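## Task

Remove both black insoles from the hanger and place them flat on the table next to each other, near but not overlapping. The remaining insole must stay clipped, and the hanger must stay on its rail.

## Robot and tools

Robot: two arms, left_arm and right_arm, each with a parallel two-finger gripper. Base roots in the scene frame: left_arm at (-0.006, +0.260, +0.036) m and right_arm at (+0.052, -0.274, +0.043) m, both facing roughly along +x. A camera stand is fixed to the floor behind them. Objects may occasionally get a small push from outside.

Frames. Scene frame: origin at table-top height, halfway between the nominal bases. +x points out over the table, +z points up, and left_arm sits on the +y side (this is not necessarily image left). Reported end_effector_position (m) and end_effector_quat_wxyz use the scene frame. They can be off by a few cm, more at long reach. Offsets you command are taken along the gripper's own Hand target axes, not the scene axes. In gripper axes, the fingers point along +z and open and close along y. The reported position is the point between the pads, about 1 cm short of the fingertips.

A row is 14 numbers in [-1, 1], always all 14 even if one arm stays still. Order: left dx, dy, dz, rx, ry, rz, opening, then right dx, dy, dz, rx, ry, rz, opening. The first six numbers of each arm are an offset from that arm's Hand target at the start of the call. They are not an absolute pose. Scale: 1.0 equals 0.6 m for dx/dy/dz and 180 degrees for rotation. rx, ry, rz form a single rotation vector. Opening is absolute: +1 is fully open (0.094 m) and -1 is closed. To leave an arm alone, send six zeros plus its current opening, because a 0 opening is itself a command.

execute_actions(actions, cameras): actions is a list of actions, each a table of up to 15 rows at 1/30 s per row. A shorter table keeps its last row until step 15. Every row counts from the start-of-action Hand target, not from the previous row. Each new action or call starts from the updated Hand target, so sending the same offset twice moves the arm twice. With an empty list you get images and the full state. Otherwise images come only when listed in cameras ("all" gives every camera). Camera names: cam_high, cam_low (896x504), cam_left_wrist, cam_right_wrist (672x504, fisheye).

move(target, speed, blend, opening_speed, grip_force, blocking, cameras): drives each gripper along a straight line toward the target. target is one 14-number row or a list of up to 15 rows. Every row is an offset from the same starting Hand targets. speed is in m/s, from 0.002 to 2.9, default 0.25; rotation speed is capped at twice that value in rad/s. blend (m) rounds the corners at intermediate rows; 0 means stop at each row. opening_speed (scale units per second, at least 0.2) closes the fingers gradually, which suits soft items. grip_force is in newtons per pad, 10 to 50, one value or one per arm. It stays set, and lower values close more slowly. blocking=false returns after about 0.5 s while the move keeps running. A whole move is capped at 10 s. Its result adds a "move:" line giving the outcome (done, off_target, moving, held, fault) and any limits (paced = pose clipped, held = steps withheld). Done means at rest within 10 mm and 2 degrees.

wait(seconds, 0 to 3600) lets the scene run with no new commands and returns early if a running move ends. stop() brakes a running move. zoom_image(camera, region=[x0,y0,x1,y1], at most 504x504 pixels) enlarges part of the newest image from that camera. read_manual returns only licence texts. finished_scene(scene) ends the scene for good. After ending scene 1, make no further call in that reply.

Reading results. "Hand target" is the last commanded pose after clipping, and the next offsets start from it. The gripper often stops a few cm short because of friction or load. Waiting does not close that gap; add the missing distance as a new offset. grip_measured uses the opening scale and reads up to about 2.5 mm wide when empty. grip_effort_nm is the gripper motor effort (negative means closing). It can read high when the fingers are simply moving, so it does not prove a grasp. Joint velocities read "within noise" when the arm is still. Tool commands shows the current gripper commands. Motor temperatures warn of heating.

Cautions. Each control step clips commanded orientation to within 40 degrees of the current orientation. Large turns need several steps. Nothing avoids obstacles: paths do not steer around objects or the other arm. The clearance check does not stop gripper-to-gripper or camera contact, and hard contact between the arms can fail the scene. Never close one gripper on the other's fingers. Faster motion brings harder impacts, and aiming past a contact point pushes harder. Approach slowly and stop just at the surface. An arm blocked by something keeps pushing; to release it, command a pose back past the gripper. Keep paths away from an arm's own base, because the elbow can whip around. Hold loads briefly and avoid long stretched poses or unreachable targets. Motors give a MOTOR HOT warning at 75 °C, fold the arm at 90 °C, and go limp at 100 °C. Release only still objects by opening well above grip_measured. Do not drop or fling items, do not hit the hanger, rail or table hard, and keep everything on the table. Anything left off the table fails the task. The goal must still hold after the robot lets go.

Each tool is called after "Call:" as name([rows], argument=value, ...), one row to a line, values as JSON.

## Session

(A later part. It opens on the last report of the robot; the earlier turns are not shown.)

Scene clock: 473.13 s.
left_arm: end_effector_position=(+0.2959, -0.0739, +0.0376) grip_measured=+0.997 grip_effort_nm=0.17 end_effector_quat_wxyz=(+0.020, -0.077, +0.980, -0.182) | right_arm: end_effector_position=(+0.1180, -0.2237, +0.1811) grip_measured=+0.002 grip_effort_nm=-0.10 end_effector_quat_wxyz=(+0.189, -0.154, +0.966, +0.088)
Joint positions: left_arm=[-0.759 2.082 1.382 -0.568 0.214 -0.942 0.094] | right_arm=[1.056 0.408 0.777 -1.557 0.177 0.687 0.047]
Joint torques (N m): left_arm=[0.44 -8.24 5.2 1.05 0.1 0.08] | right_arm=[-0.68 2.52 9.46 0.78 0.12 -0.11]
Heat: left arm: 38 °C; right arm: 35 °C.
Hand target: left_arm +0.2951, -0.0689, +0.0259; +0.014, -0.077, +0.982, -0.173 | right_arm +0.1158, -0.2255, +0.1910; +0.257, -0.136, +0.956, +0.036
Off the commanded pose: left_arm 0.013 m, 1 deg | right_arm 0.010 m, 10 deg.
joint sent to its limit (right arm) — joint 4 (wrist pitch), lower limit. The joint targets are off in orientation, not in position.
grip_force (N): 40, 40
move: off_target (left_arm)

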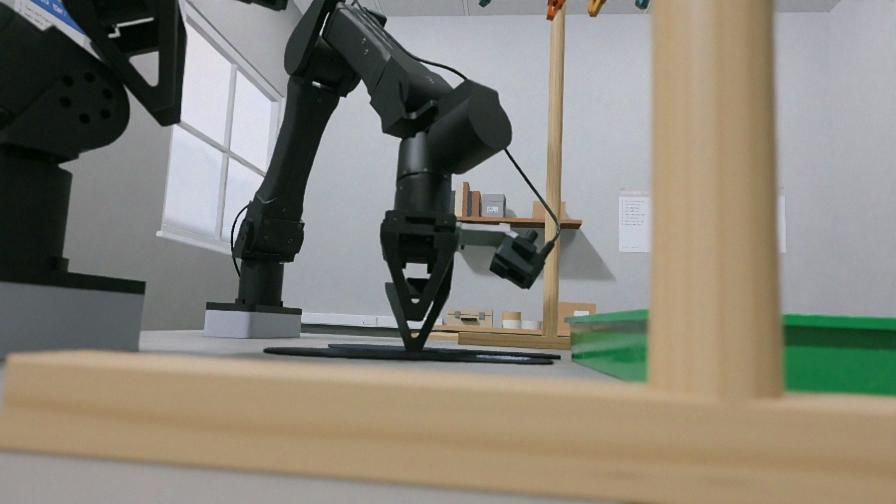

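Call:
move([
  [-0.0104, 0.0619, -0.0225, 0, 0, 0, 1, 0, 0, 0, 0, 0, 0, 0],
  [-0.0104, 0.0049, -0.1792, 0, 0, 0, 1, 0, 0, 0, 0, 0, 0, 0],
], speed=[0.08, 0.2], blend=[0.01, 0], cameras=["cam_low", "cam_high"])

Scene clock: 475.83 s.
left_arm: end_effector_position=(+0.2869, -0.0272, +0.1123) grip_measured=+0.997 grip_effort_nm=0.17 end_effector_quat_wxyz=(-0.002, -0.081, +0.983, -0.164) | right_arm: end_effector_position=(+0.1180, -0.2237, +0.1811) grip_measured=+0.002 grip_effort_nm=-0.10 end_effector_quat_wxyz=(+0.189, -0.154, +0.966, +0.088)
Joint positions: left_arm=[-0.679 1.903 1.45 -0.891 0.241 -0.863 0.094] | right_arm=[1.056 0.408 0.777 -1.557 0.177 0.687 0.047]
Joint torques (N m): left_arm=[0.35 -9.7 8.79 0.74 0.07 0.08] | right_arm=[-0.68 2.54 9.44 0.77 0.12 -0.11]
Heat: left arm: 38 °C; right arm: 35 °C.
Hand target: left_arm +0.2949, -0.0289, +0.1259; +0.014, -0.077, +0.982, -0.173 | right_arm +0.1158, -0.2255, +0.1910; +0.257, -0.136, +0.956, +0.036
Off the commanded pose: left_arm 0.016 m, 2 deg | right_arm 0.010 m, 10 deg.
joint sent to its limit (right arm) — joint 4 (wrist pitch), lower limit. The joint targets are off in orientation, not in position.
grip_force (N): 40, 40
move: off_target (left_arm)
Images, in order (width x height): cam_high 896x504, cam_low 896x504.

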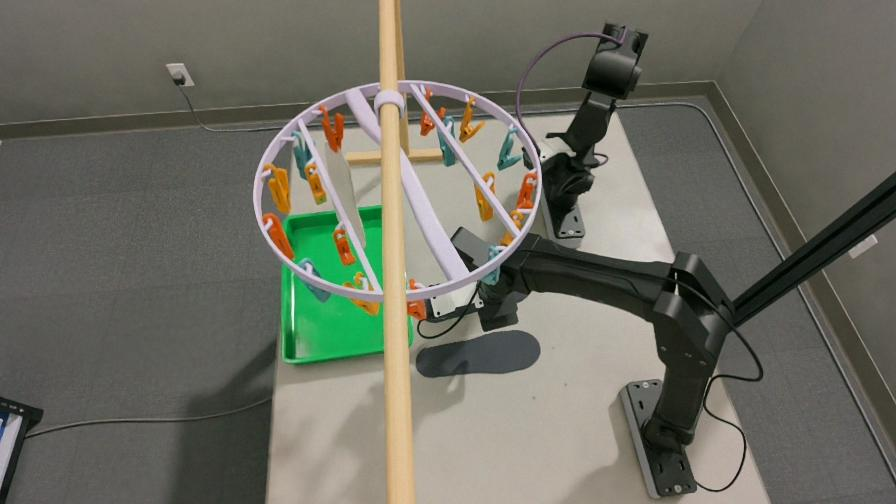

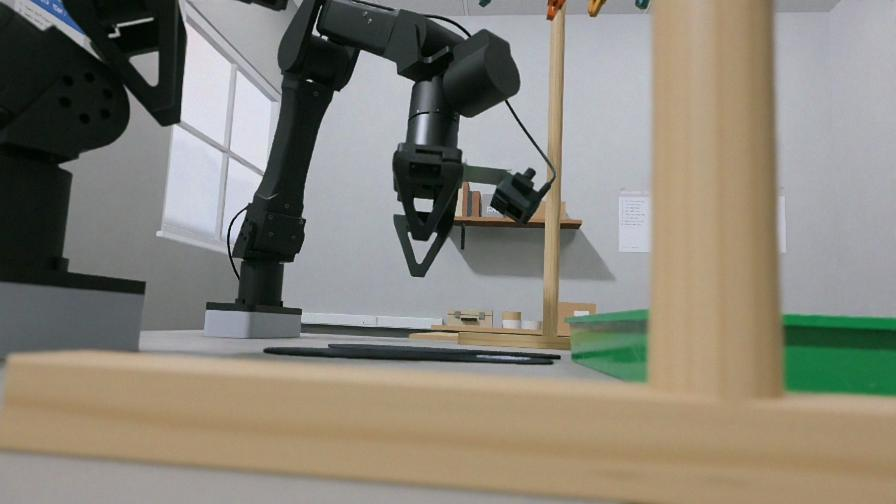

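Call:
move(target=[0.1005, 0.1767, -0.153, 0, 0, 0, 0, 0, 0, 0, 0, 0, 0, 0], speed=0.25, cameras=["cam_low", "cam_high"])

Scene clock: 478.57 s.
left_arm: end_effector_position=(+0.2190, +0.0871, +0.1740) grip_measured=+0.003 grip_effort_nm=-0.16 end_effector_quat_wxyz=(+0.014, -0.078, +0.982, -0.170) | right_arm: end_effector_position=(+0.1180, -0.2237, +0.1811) grip_measured=+0.002 grip_effort_nm=-0.10 end_effector_quat_wxyz=(+0.189, -0.154, +0.966, +0.088)
Joint positions: left_arm=[-0.492 1.404 1.154 -1.109 0.272 -0.672 0.047] | right_arm=[1.056 0.408 0.777 -1.557 0.177 0.687 0.047]
Joint torques (N m): left_arm=[0.72 -6.45 5.48 0.69 0.26 0.1] | right_arm=[-0.68 2.51 9.44 0.78 0.11 -0.11]
Heat: left arm: 38 °C; right arm: 35 °C.
Hand target: left_arm +0.2149, +0.0910, +0.1759; +0.014, -0.077, +0.982, -0.173 | right_arm +0.1158, -0.2255, +0.1910; +0.257, -0.136, +0.956, +0.036
Off the commanded pose: left_arm 0.006 m, 0 deg | right_arm 0.010 m, 10 deg.
joint sent to its limit (right arm) — joint 4 (wrist pitch), lower limit. The joint targets are off in orientation, not in position.
grip_force (N): 40, 40
move: done
Images, in order (width x height): cam_high 896x504, cam_low 896x504.

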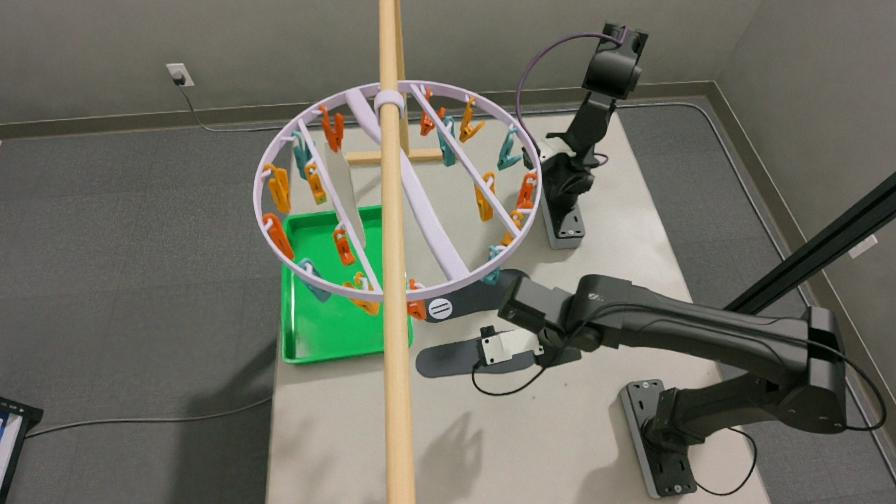

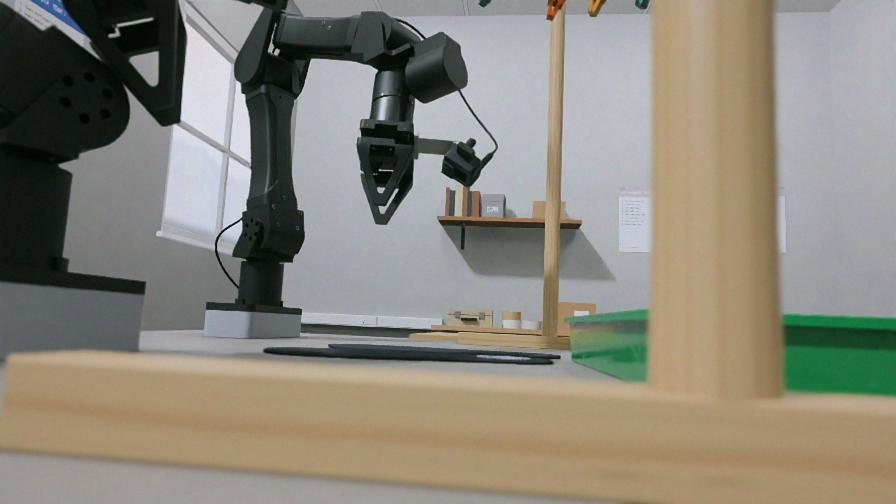

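Call:
zoom_image(camera="cam_high", region=[400, 250, 580, 400])

Scaled by 2.800 from the camera's image (finer frame: 1280x720).

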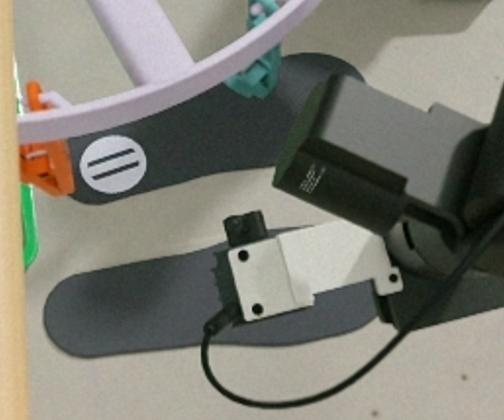

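Call:
zoom_image(camera="cam_low", region=[250, 320, 570, 380])

Scaled by 1.575 from the camera's image (finer frame: 1280x720).

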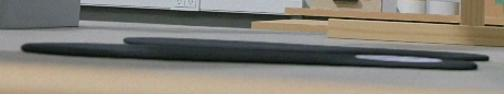

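Call:
zoom_image(camera="cam_low", region=[250, 330, 410, 380])

Call:
zoom_image(camera="cam_low", region=[410, 330, 570, 380])

Scaled by 3.150 from the camera's image (finer frame: 1280x720).

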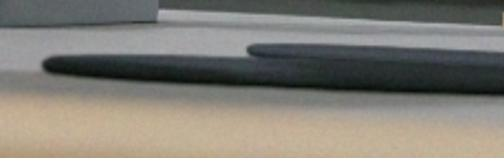

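Scaled by 3.150 from the camera's image (finer frame: 1280x720).

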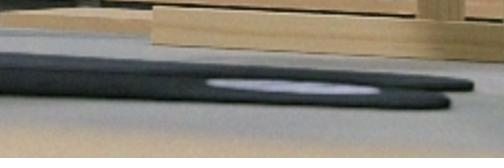

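Call:
execute_actions(actions=[], cameras=["cam_left_wrist", "cam_right_wrist"])

Scene clock: 502.33 s.
left_arm: end_effector_position=(+0.2190, +0.0871, +0.1740) grip_measured=+0.003 grip_effort_nm=-0.16 end_effector_quat_wxyz=(+0.014, -0.078, +0.982, -0.170) | right_arm: end_effector_position=(+0.1180, -0.2237, +0.1811) grip_measured=+0.002 grip_effort_nm=-0.10 end_effector_quat_wxyz=(+0.189, -0.154, +0.966, +0.088)
Joint positions: left_arm=[-0.492 1.404 1.154 -1.109 0.272 -0.672 0.047] | right_arm=[1.056 0.408 0.777 -1.557 0.177 0.687 0.047]
Joint velocities: within noise
Joint torques (N m): left_arm=[0.7 -6.34 5.42 0.73 0.23 0.11] | right_arm=[-0.69 2.54 9.46 0.78 0.12 -0.11]
Motor temperatures (°C): left_arm=[24 28 38 25 20 22 22] | right_arm=[23 26 35 29 23 22 25]
Heat: left arm: 38 °C; right arm: 35 °C.
Hand target: left_arm +0.2149, +0.0910, +0.1759; +0.014, -0.077, +0.982, -0.173 | right_arm +0.1158, -0.2255, +0.1910; +0.257, -0.136, +0.956, +0.036
Tool commands: left_gripper/opening=+0.0 right_gripper/opening=+0.0
Off the commanded pose: left_arm 0.006 m, 0 deg | right_arm 0.010 m, 10 deg.
grip_force (N): 40, 40
camera_calibration:
cam_left_wrist: T_world_to_cam=[[0.15186, -0.94567, 0.28749, 0.00752], [-0.86427, 0.01407, 0.50283, 0.14889], [-0.47956, -0.32483, -0.81518, 0.37942]] pos_world=[0.3095, 0.12827, 0.23226]
cam_right_wrist: T_world_to_cam=[[0.36474, -0.92229, -0.12785, -0.21975], [-0.91363, -0.38098, 0.14191, 0.04211], [-0.17959, 0.06505, -0.98159, 0.32225]] pos_world=[0.1765, -0.20759, 0.28225]
Images, in order (width x height): cam_left_wrist 672x504, cam_right_wrist 672x504.

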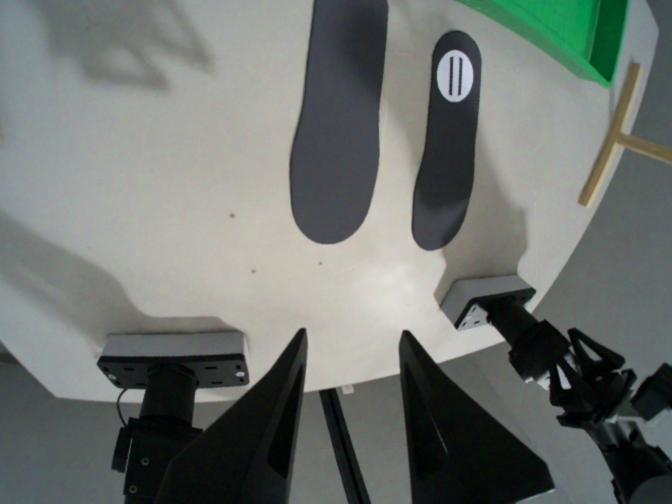

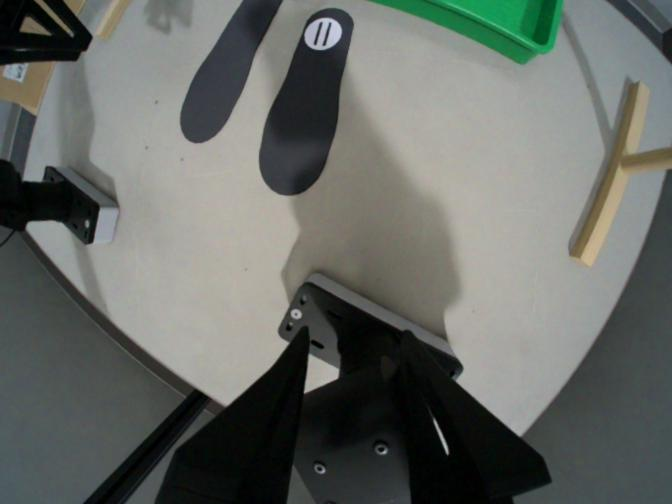

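Call:
move(target=[-0.1087, 0.0528, -0.2394, 0.1523, -0.4017, 0.3080, 0.0, -0.3268, 0.0362, -0.0205, -0.1503, -0.3250, -0.0862, 0.0], speed=0.3, cameras=["all"])

Scene clock: 527.60 s.
left_arm: end_effector_position=(+0.2676, +0.1785, +0.3053) grip_measured=+0.003 grip_effort_nm=-0.16 end_effector_quat_wxyz=(+0.655, +0.280, +0.647, -0.271) | right_arm: end_effector_position=(+0.2660, -0.1584, +0.3060) grip_measured=+0.002 grip_effort_nm=-0.10 end_effector_quat_wxyz=(+0.654, -0.278, +0.648, +0.273)
Joint positions: left_arm=[0.302 0.803 0.399 0.415 1.11 0.006 0.047] | right_arm=[-0.145 0.349 0.319 0.037 -0.963 -0.004 0.047]
Joint torques (N m): left_arm=[0.43 -0.43 6.31 1.83 0.11 -0.07] | right_arm=[-0.58 2.58 6.69 1.58 -0.09 0.05]
Heat: left arm: 38 °C; right arm: 34 °C.
Hand target: left_arm +0.2668, +0.1791, +0.3000; +0.651, +0.276, +0.651, -0.276 | right_arm +0.2669, -0.1590, +0.2997; +0.650, -0.276, +0.651, +0.277
Off the commanded pose: left_arm 0.005 m, 1 deg | right_arm 0.006 m, 1 deg.
grip_force (N): 40, 40
move: done
cam_left_wrist: T_world_to_cam=[[-0.68107, -0.73208, -0.01438, 0.32571], [-0.3724, 0.36323, -0.85404, 0.34398], [0.63045, -0.5763, -0.52001, 0.19718]] pos_world=[0.22562, 0.22714, 0.40099]
cam_right_wrist: T_world_to_cam=[[0.73775, -0.67406, 0.03696, -0.30787], [-0.32941, -0.40725, -0.85184, 0.32904], [0.58924, 0.61627, -0.5225, 0.20945]] pos_world=[0.2121, -0.2026, 0.40111]

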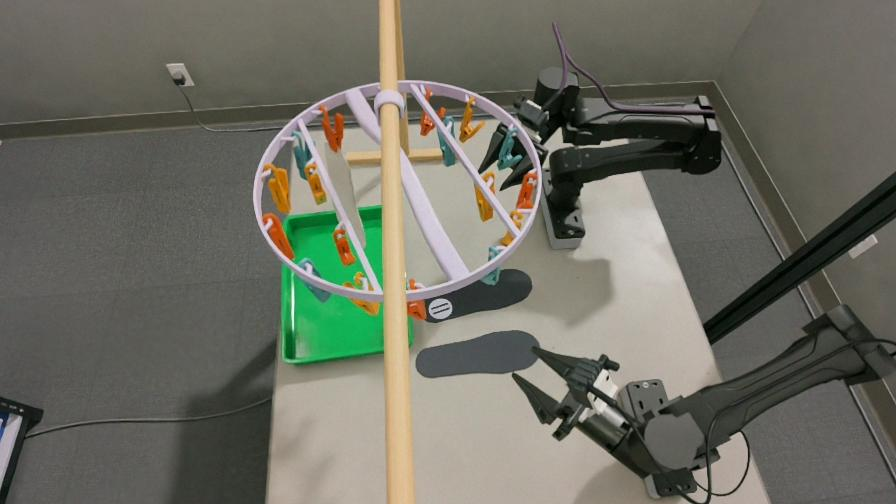

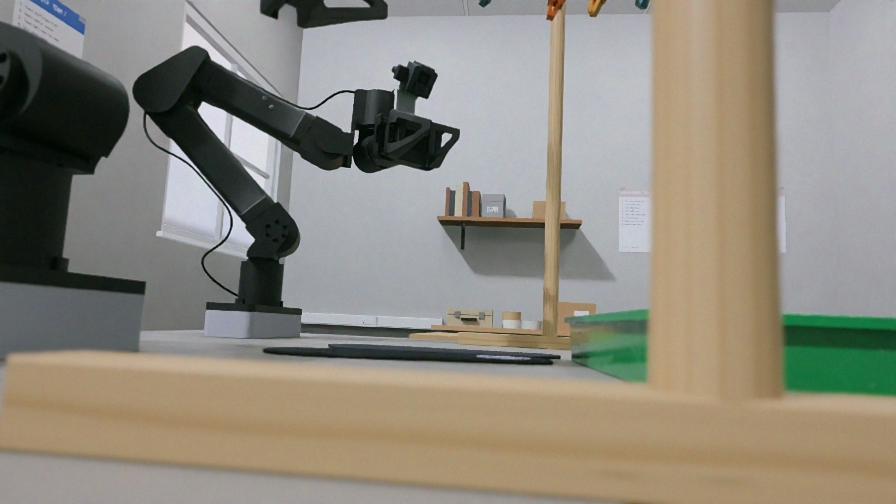

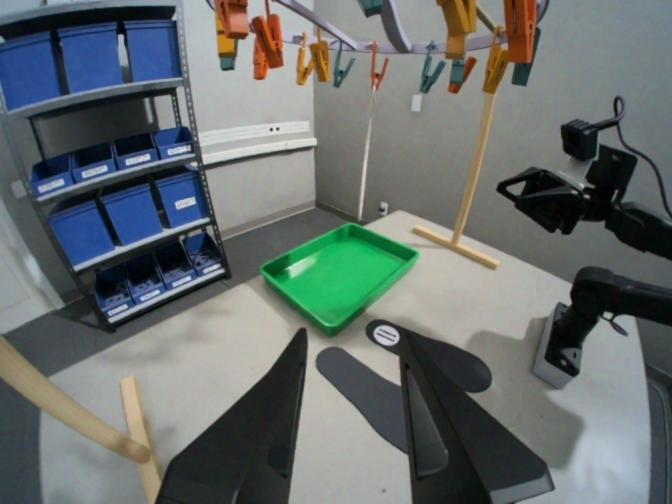

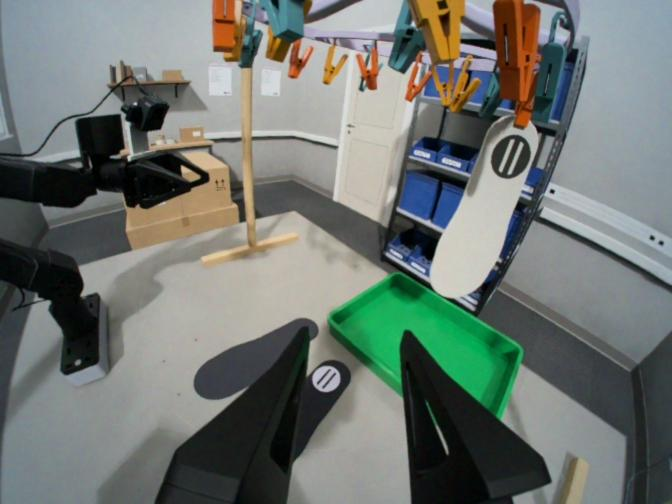

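Call:
move([
  [0, 0, 0.075, 0, 0, 0, 0.0, 0, 0, 0.075, 0, 0, 0, 0.0],
  [0.2167, 0, -0.0083, 0, 0.1389, 0, 0.0, 0.2167, 0, -0.0083, 0, 0.1389, 0, 0.0],
  [0.2833, -0.1311, 0.1554, -0.0262, 0.3658, -0.3411, 0.0, 0.2828, 0.1079, 0.1312, 0.0262, 0.3658, 0.3411, 0.0],
], speed=[0.15, 0.15, 0.4], blend=[0, 0.02, 0], cameras=["cam_high", "cam_low"])

Scene clock: 536.60 s.
left_arm: end_effector_position=(+0.2719, +0.0628, +0.1258) grip_measured=+0.003 grip_effort_nm=-0.16 end_effector_quat_wxyz=(+0.002, -0.004, +0.942, -0.336) | right_arm: end_effector_position=(+0.2709, -0.0639, +0.1210) grip_measured=+0.002 grip_effort_nm=-0.10 end_effector_quat_wxyz=(-0.001, +0.004, +0.943, +0.333)
Joint positions: left_arm=[-0.301 1.626 1.044 -0.747 0.647 -0.385 0.047] | right_arm=[0.433 1.432 0.805 -0.627 -0.611 0.525 0.047]
Joint torques (N m): left_arm=[-0.59 -4.96 8.34 0.75 0.44 0] | right_arm=[0.73 -4.48 10.45 0.63 -0.54 0.07]
Heat: left arm: 38 °C; right arm: 34 °C.
Hand target: left_arm +0.2751, +0.0574, +0.1302; +0.000, +0.000, +0.940, -0.342 | right_arm +0.2746, -0.0574, +0.1300; -0.001, +0.000, +0.940, +0.342
Off the commanded pose: left_arm 0.008 m, 1 deg | right_arm 0.012 m, 1 deg.
grip_force (N): 40, 40
move: off_target (right_arm)

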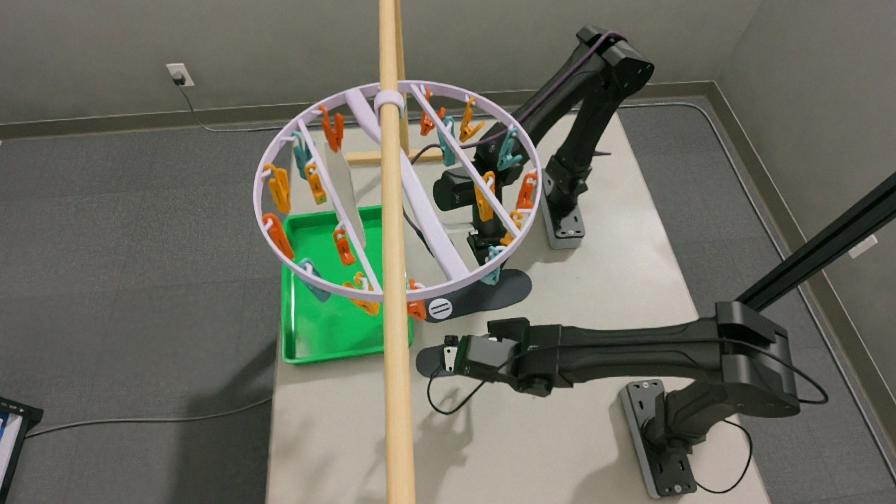

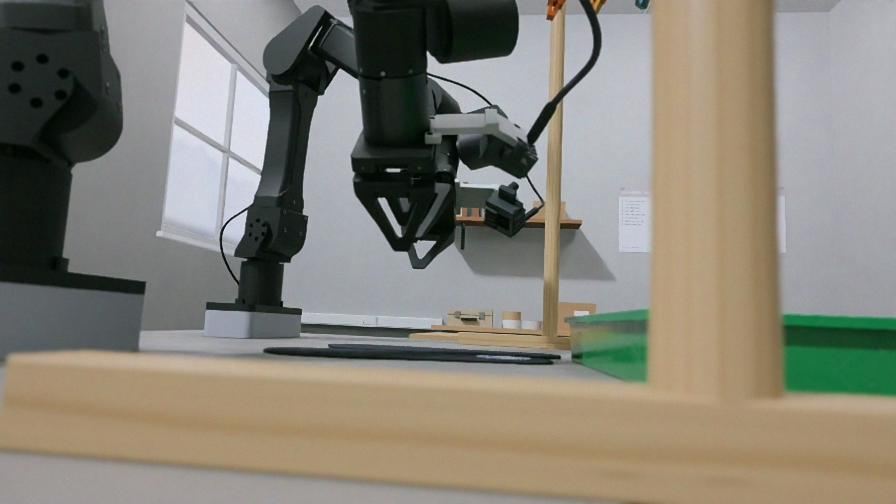

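Call:
move([
  [-0.025, 0.1018, 0.1108, 0, 0, 0, -1, 0.066, -0.1730, 0.0660, 0, 0, 0, -1],
  [-0.025, 0.1329, 0.1479, 0, 0, 0, -1, 0.066, -0.2040, 0.1030, 0, 0, 0, -1],
  [-0.025, 0.1022, 0.1736, 0, 0, 0, -1, 0.066, -0.1580, 0.1415, 0, 0, 0, -1],
  [-0.025, 0.0602, 0.1237, 0, 0, 0, -1, 0.066, -0.1087, 0.0828, 0, 0, 0, -1],
  [0, 0.1022, -0.0857, 0, 0, 0, -1, 0.05, -0.1022, -0.0857, 0, 0, 0, -1],
], speed=[0.2, 0.05, 0.06, 0.1, 0.25], blend=[0, 0, 0, 0.02, 0], cameras=["cam_high", "cam_low", "cam_left_wrist"])

Scene clock: 554.43 s.
left_arm: end_effector_position=(+0.2684, +0.1376, +0.1246) grip_measured=-0.976 grip_effort_nm=-0.84 end_effector_quat_wxyz=(-0.007, -0.004, +0.942, -0.335) | right_arm: end_effector_position=(+0.2375, -0.1394, +0.1205) grip_measured=-0.988 grip_effort_nm=-0.64 end_effector_quat_wxyz=(-0.010, +0.007, +0.943, +0.332)
Joint positions: left_arm=[-0.04 1.638 1.061 -0.98 0.682 -0.047 0.001] | right_arm=[0.13 1.288 0.708 -0.919 -0.673 0.153 0.001]
Joint torques (N m): left_arm=[0.49 -5.24 7.77 0.42 0.49 0.11] | right_arm=[-0.68 -2.86 9.99 0.24 -0.63 -0.14]
Heat: left arm: 37 °C; right arm: 34 °C.
Hand target: left_arm +0.2750, +0.1374, +0.1301; +0.000, +0.000, +0.940, -0.342 | right_arm +0.2448, -0.1374, +0.1301; -0.001, +0.000, +0.940, +0.342
Off the commanded pose: left_arm 0.009 m, 1 deg | right_arm 0.012 m, 2 deg.
grip_force (N): 40, 40
move: off_target (right_arm)
cam_left_wrist: T_world_to_cam=[[0.01349, -0.80754, 0.58966, 0.04246], [-0.84503, 0.30605, 0.43847, 0.17849], [-0.53455, -0.50419, -0.67827, 0.40154]] pos_world=[0.3649, 0.18212, 0.16906]

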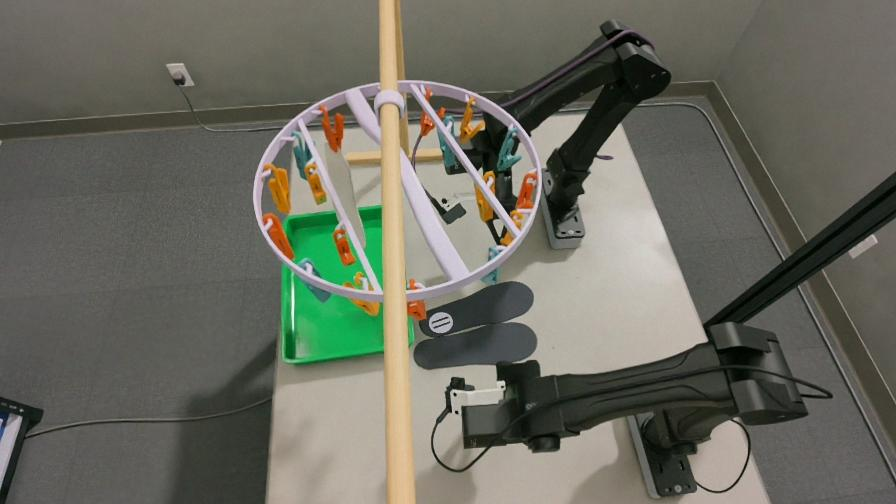

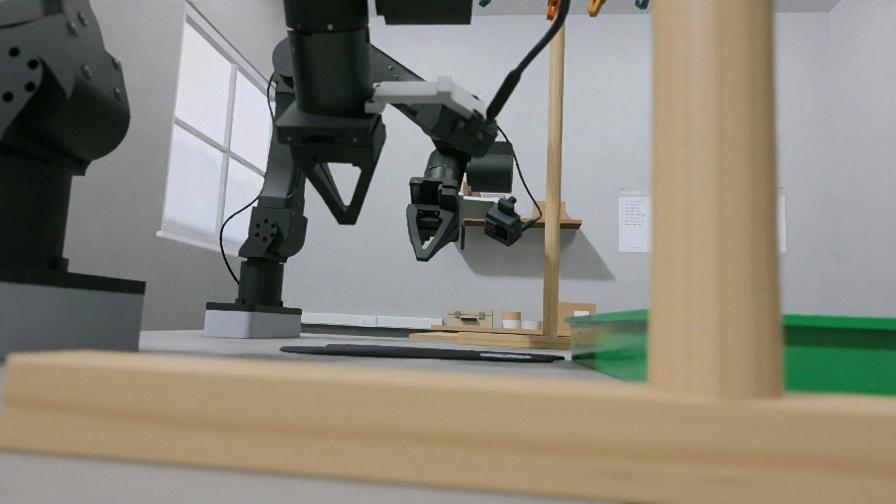

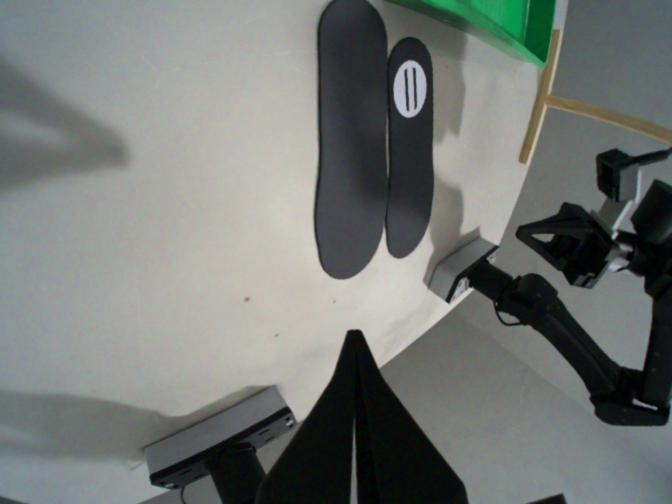

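Call:
zoom_image(camera="cam_high", region=[400, 260, 560, 390])

Call:
zoom_image(camera="cam_left_wrist", region=[290, 0, 460, 290])

Scaled by 3.150 from the camera's image (finer frame: 1280x720).

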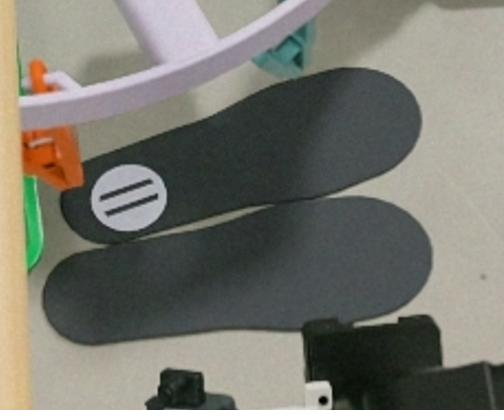

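Scaled by 1.738 from the camera's image (finer frame: 960x720).

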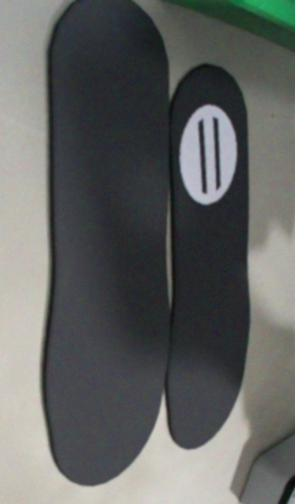

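Call:
move([
  [0, 0, 0, 0, 0, 0, -1, -0.0753, 0.0185, 0.2268, 0, 0, 0, -1],
  [0, 0, 0, 0, 0, 0, -1, -0.0753, -0.0127, 0.2638, 0, 0, 0, -1],
  [0, 0, 0, 0, 0, 0, -1, -0.0753, -0.0573, 0.2263, 0, 0, 0, -1],
  [0, 0, 0, 0, 0, 0, -1, -0.0753, -0.0078, 0.1675, 0, 0, 0, -1],
  [0, 0, 0, 0, 0, 0, -1, 0, 0, 0, 0, 0, 0, -1],
], speed=[0.2, 0.05, 0.06, 0.1, 0.25], blend=[0, 0, 0, 0.02, 0], cameras=["cam_high"])

Scene clock: 566.27 s.
left_arm: end_effector_position=(+0.2683, +0.1376, +0.1246) grip_measured=-0.976 grip_effort_nm=-0.84 end_effector_quat_wxyz=(-0.007, -0.004, +0.942, -0.335) | right_arm: end_effector_position=(+0.2368, -0.1394, +0.1181) grip_measured=-0.988 grip_effort_nm=-0.64 end_effector_quat_wxyz=(-0.016, +0.009, +0.943, +0.331)
Joint positions: left_arm=[-0.04 1.638 1.061 -0.98 0.682 -0.046 0.001] | right_arm=[0.13 1.301 0.707 -0.919 -0.673 0.153 0.001]
Joint torques (N m): left_arm=[0.64 -5.24 7.88 0.35 0.48 0.11] | right_arm=[-0.68 -4.07 9.92 0.24 -0.63 -0.16]
Heat: left arm: 37 °C; right arm: 34 °C.
Hand target: left_arm +0.2750, +0.1374, +0.1301; +0.000, +0.000, +0.940, -0.342 | right_arm +0.2447, -0.1374, +0.1300; -0.001, +0.000, +0.940, +0.342
Off the commanded pose: left_arm 0.009 m, 1 deg | right_arm 0.015 m, 3 deg.
grip_force (N): 40, 40
move: off_target (right_arm)

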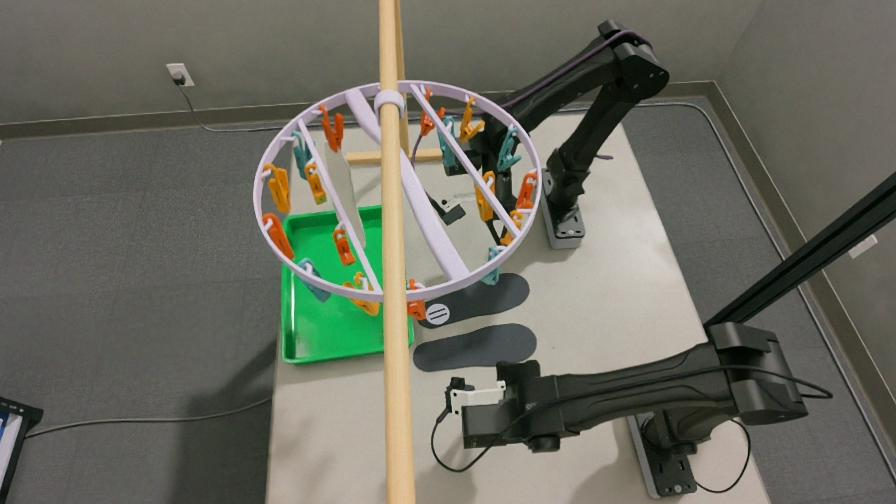

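Call:
execute_actions(actions=[], cameras=["cam_high"])

Scene clock: 569.97 s.
left_arm: end_effector_position=(+0.2683, +0.1376, +0.1246) grip_measured=-0.976 grip_effort_nm=-0.84 end_effector_quat_wxyz=(-0.007, -0.004, +0.942, -0.335) | right_arm: end_effector_position=(+0.2368, -0.1394, +0.1181) grip_measured=-0.988 grip_effort_nm=-0.64 end_effector_quat_wxyz=(-0.017, +0.009, +0.943, +0.331)
Joint positions: left_arm=[-0.04 1.638 1.061 -0.98 0.682 -0.046 0.001] | right_arm=[0.13 1.301 0.708 -0.92 -0.673 0.152 0.001]
Joint velocities: within noise
Joint torques (N m): left_arm=[0.44 -5.26 7.77 0.38 0.5 0.11] | right_arm=[-0.66 -4.07 9.91 0.23 -0.64 -0.15]
Motor temperatures (°C): left_arm=[24 26 37 24 20 22 23] | right_arm=[23 26 35 28 23 22 25]
Heat: left arm: 37 °C; right arm: 35 °C.
Hand target: left_arm +0.2750, +0.1374, +0.1301; +0.000, +0.000, +0.940, -0.342 | right_arm +0.2447, -0.1374, +0.1301; -0.001, +0.000, +0.940, +0.342
Tool commands: left_gripper/opening=-1.0 right_gripper/opening=-1.0
Off the commanded pose: left_arm 0.009 m, 1 deg | right_arm 0.014 m, 3 deg.
grip_force (N): 40, 40
Images, in order (width x height): cam_high 896x504.

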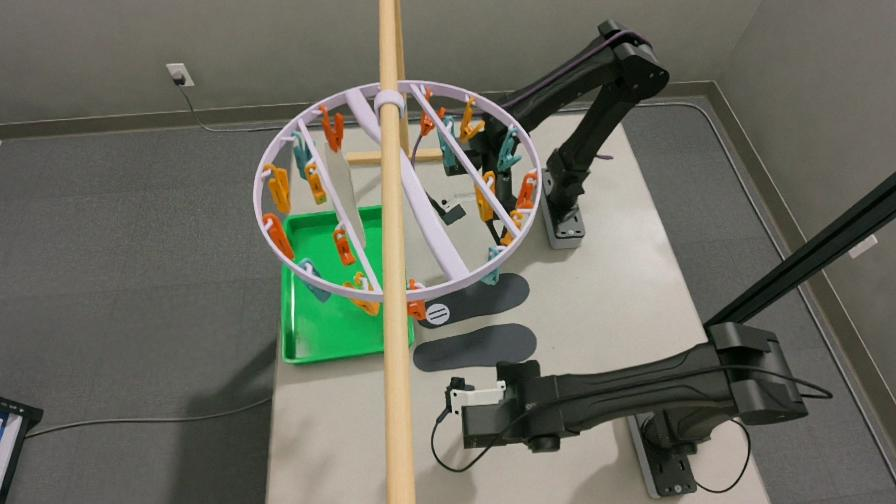

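Call:
zoom_image(camera="cam_high", region=[380, 250, 580, 400])

Scaled by 2.520 from the camera's image (finer frame: 1280x720).

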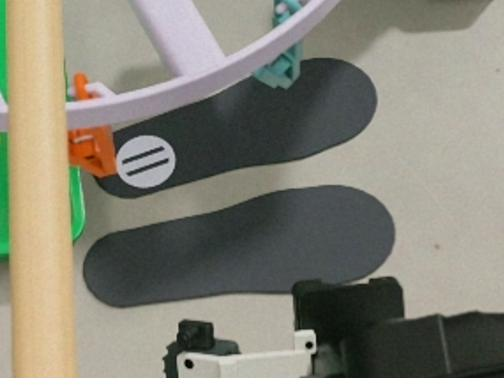

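Call:
execute_actions(actions=[], cameras=["cam_low", "cam_high"])

Call:
zoom_image(camera="cam_low", region=[380, 40, 700, 380])

Call:
zoom_image(camera="cam_high", region=[250, 90, 450, 290])

Scene clock: 576.97 s.
left_arm: end_effector_position=(+0.2683, +0.1376, +0.1246) grip_measured=-0.976 grip_effort_nm=-0.84 end_effector_quat_wxyz=(-0.007, -0.004, +0.942, -0.335) | right_arm: end_effector_position=(+0.2368, -0.1394, +0.1181) grip_measured=-0.988 grip_effort_nm=-0.64 end_effector_quat_wxyz=(-0.017, +0.009, +0.943, +0.331)
Joint positions: left_arm=[-0.04 1.638 1.061 -0.98 0.682 -0.046 0.001] | right_arm=[0.13 1.301 0.708 -0.92 -0.673 0.152 0.001]
Joint velocities: within noise
Joint torques (N m): left_arm=[0.39 -5.12 7.92 0.36 0.49 0.12] | right_arm=[-0.66 -4.07 9.92 0.23 -0.64 -0.15]
Motor temperatures (°C): left_arm=[24 26 37 24 20 22 23] | right_arm=[23 26 35 28 23 22 25]
Heat: left arm: 37 °C; right arm: 35 °C.
Hand target: left_arm +0.2750, +0.1374, +0.1301; +0.000, +0.000, +0.940, -0.342 | right_arm +0.2447, -0.1374, +0.1301; -0.001, +0.000, +0.940, +0.342
Tool commands: left_gripper/opening=-1.0 right_gripper/opening=-1.0
Off the commanded pose: left_arm 0.009 m, 1 deg | right_arm 0.014 m, 3 deg.
grip_force (N): 40, 40
Images, in order (width x height): cam_high 896x504, cam_low 896x504.

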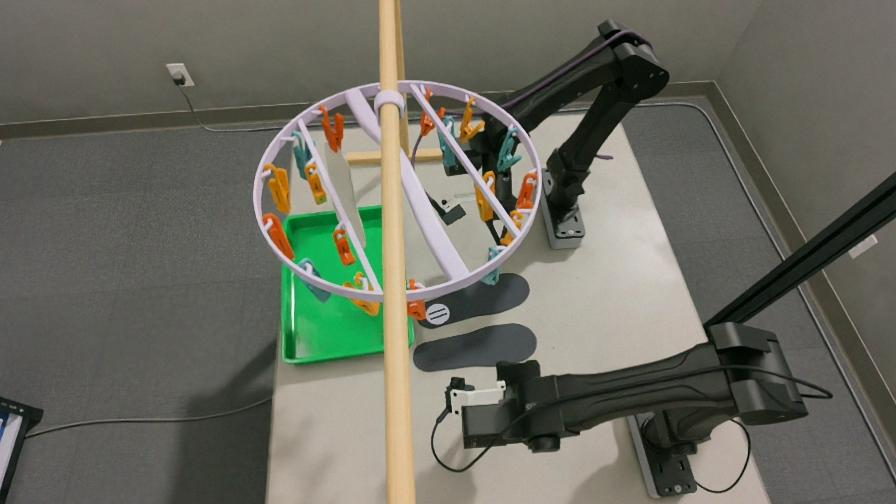

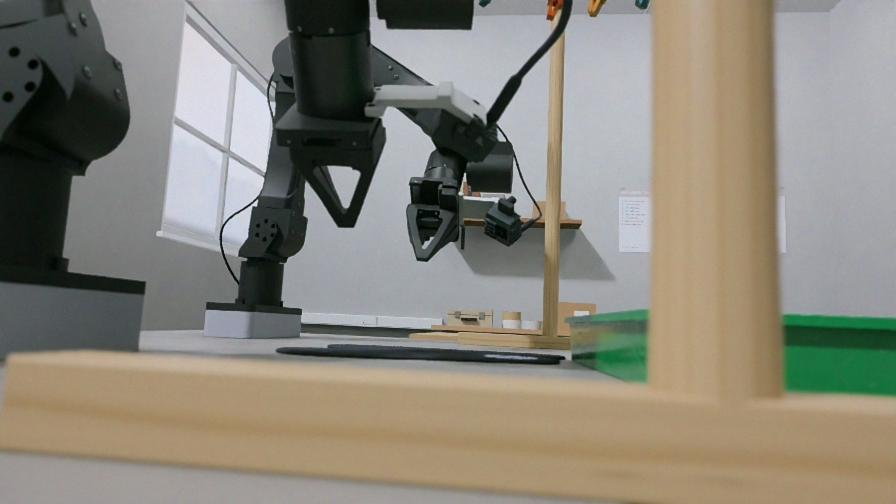

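Scaled by 1.482 from the camera's image (finer frame: 1280x720).

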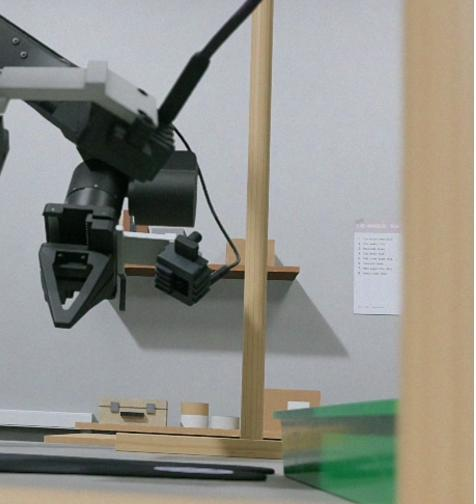

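Scaled by 2.520 from the camera's image (finer frame: 1280x720).

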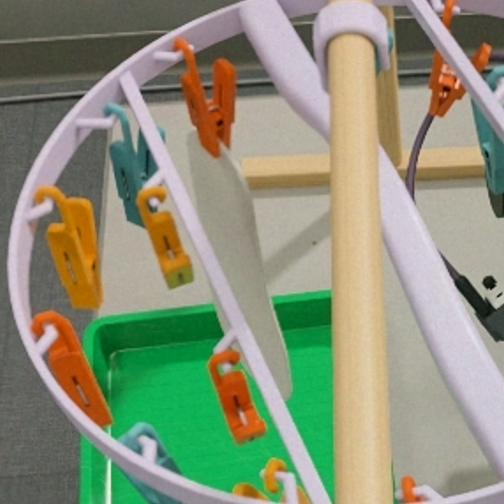

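Call:
move(target=[-0.3157, -0.3215, 0.0742, 0.0654, -0.3386, 0.3694, 0.0, 0, 0, 0, 0, 0, 0, -1], speed=0.3, cameras=["cam_high", "cam_low", "cam_left_wrist"])

Scene clock: 582.63 s.
left_arm: end_effector_position=(+0.4608, -0.0334, +0.2196) grip_measured=-0.003 grip_effort_nm=0.17 end_effector_quat_wxyz=(+0.624, +0.323, +0.633, -0.326) | right_arm: end_effector_position=(+0.2366, -0.1394, +0.1181) grip_measured=-0.988 grip_effort_nm=-0.64 end_effector_quat_wxyz=(-0.017, +0.009, +0.943, +0.331)
Joint positions: left_arm=[-0.392 2.021 1.037 0.973 0.569 -0.005 0.047] | right_arm=[0.13 1.301 0.708 -0.92 -0.673 0.152 0.001]
Joint torques (N m): left_arm=[-0.72 -7.68 8.12 2.19 0.04 0.03] | right_arm=[-0.69 -4.07 9.94 0.23 -0.63 -0.15]
Heat: left arm: 37 °C; right arm: 35 °C.
Hand target: left_arm +0.4646, -0.0388, +0.2202; +0.628, +0.326, +0.627, -0.326 | right_arm +0.2447, -0.1374, +0.1301; -0.001, +0.000, +0.940, +0.342
Off the commanded pose: left_arm 0.007 m, 1 deg | right_arm 0.015 m, 3 deg.
grip_force (N): 40, 40
move: done
cam_left_wrist: T_world_to_cam=[[-0.78469, -0.61978, 0.0117, 0.3467], [-0.3381, 0.4121, -0.84609, 0.40382], [0.51956, -0.66787, -0.53292, -0.04055]] pos_world=[0.42966, 0.02139, 0.316]

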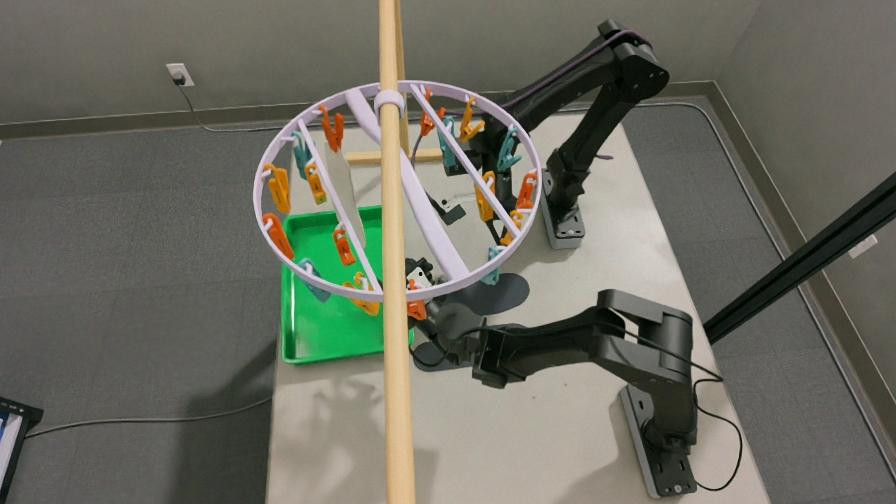

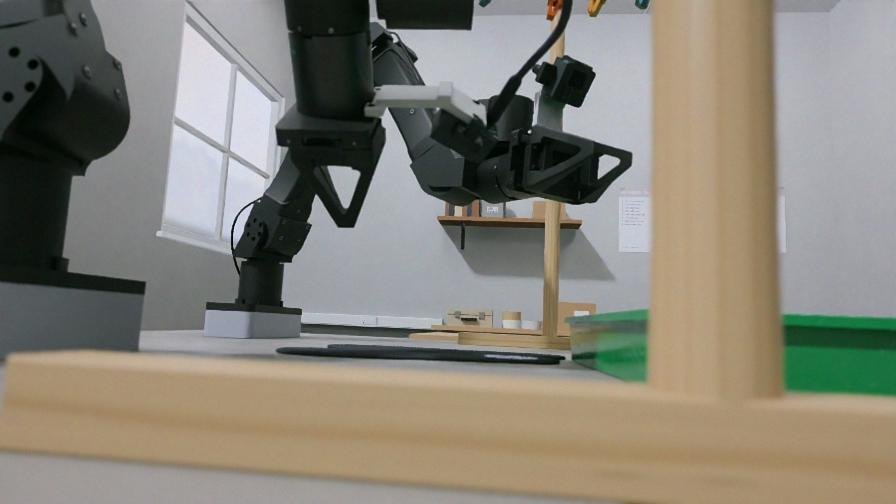

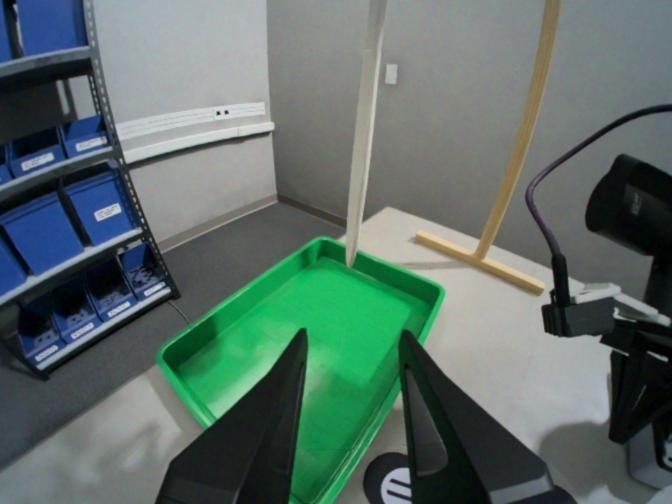

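Call:
move([
  [-0.025, 0, 0.0, 0, 0, 0, 0.0, 0, 0, 0, 0, 0, 0, -1],
  [-0.025, 0, 0.133, 0, 0, 0, 0.0, 0, 0, 0, 0, 0, 0, -1],
], speed=[0.15, 0.15], blend=[0.01, 0], cameras=["cam_high", "cam_left_wrist"])

Scene clock: 587.63 s.
left_arm: end_effector_position=(+0.5056, -0.0996, +0.2402) grip_measured=-0.003 grip_effort_nm=0.17 end_effector_quat_wxyz=(+0.629, +0.325, +0.625, -0.328) | right_arm: end_effector_position=(+0.2366, -0.1394, +0.1181) grip_measured=-0.988 grip_effort_nm=-0.63 end_effector_quat_wxyz=(-0.017, +0.009, +0.943, +0.331)
Joint positions: left_arm=[-0.487 2.194 1.407 0.796 0.481 -0.005 0.047] | right_arm=[0.13 1.301 0.708 -0.92 -0.673 0.152 0.001]
Joint torques (N m): left_arm=[-0.51 -9.28 9.03 1.99 0.01 0.02] | right_arm=[-0.7 -4.07 9.92 0.23 -0.64 -0.15]
Heat: left arm: 38 °C; right arm: 36 °C.
Hand target: left_arm +0.5104, -0.1042, +0.2352; +0.627, +0.326, +0.627, -0.326 | right_arm +0.2447, -0.1374, +0.1301; -0.001, +0.000, +0.940, +0.342
Off the commanded pose: left_arm 0.008 m, 0 deg | right_arm 0.015 m, 3 deg.
grip_force (N): 40, 40
move: done; blend cut to 0.0075 m at target 1
cam_left_wrist: T_world_to_cam=[[-0.78929, -0.61402, 0.0028, 0.34553], [-0.32012, 0.40759, -0.85521, 0.45629], [0.52397, -0.67591, -0.51827, -0.10354]] pos_world=[0.47304, -0.0438, 0.33559]

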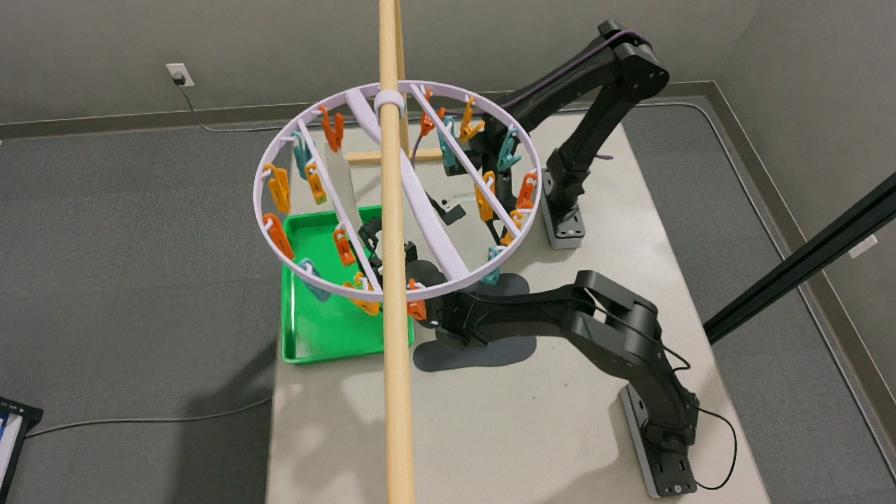

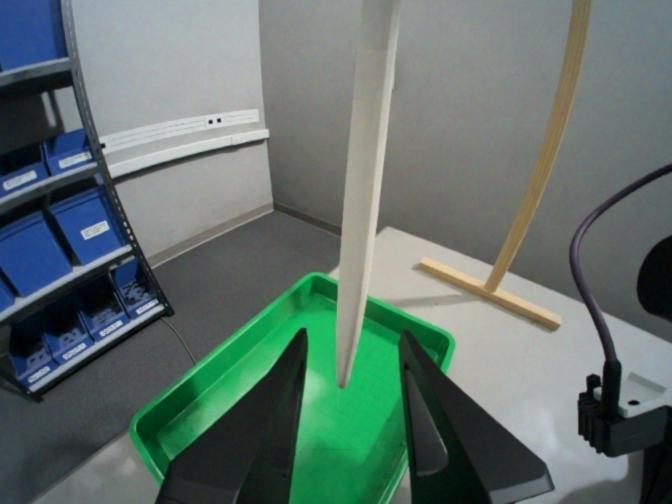

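Call:
move([
  [0, 0, -0.1667, 0, 0, 0, 0.0, 0, 0, 0, 0, 0, 0, -1],
  [0.1083, -0.0903, -0.5549, -0.0654, 0.3386, -0.3694, 0.0, 0, 0, 0, 0, 0, 0, -1],
], speed=[0.2, 0.3], blend=[0.03, 0], cameras=["cam_high"])

Scene clock: 602.23 s.
left_arm: end_effector_position=(+0.2688, +0.1361, +0.1665) grip_measured=-0.003 grip_effort_nm=0.16 end_effector_quat_wxyz=(-0.005, -0.004, +0.940, -0.341) | right_arm: end_effector_position=(+0.2366, -0.1394, +0.1181) grip_measured=-0.988 grip_effort_nm=-0.63 end_effector_quat_wxyz=(-0.017, +0.009, +0.943, +0.331)
Joint positions: left_arm=[-0.04 1.597 1.183 -1.14 0.695 -0.048 0.047] | right_arm=[0.13 1.301 0.708 -0.92 -0.673 0.152 0.001]
Joint torques (N m): left_arm=[0.49 -4.66 8.06 0.28 0.37 0.17] | right_arm=[-0.7 -4.07 9.94 0.23 -0.64 -0.15]
Heat: left arm: 39 °C; right arm: 36 °C.
Hand target: left_arm +0.2749, +0.1373, +0.1701; +0.000, +0.000, +0.940, -0.342 | right_arm +0.2447, -0.1374, +0.1301; -0.001, +0.000, +0.940, +0.342
Off the commanded pose: left_arm 0.007 m, 1 deg | right_arm 0.015 m, 3 deg.
grip_force (N): 40, 40
move: done

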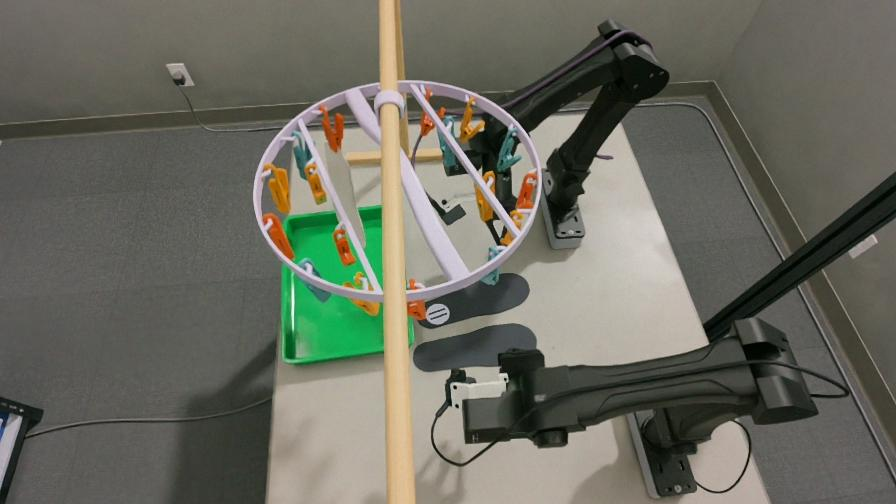

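Call:
finished_scene(scene=1)

The scene is finished: the task was done.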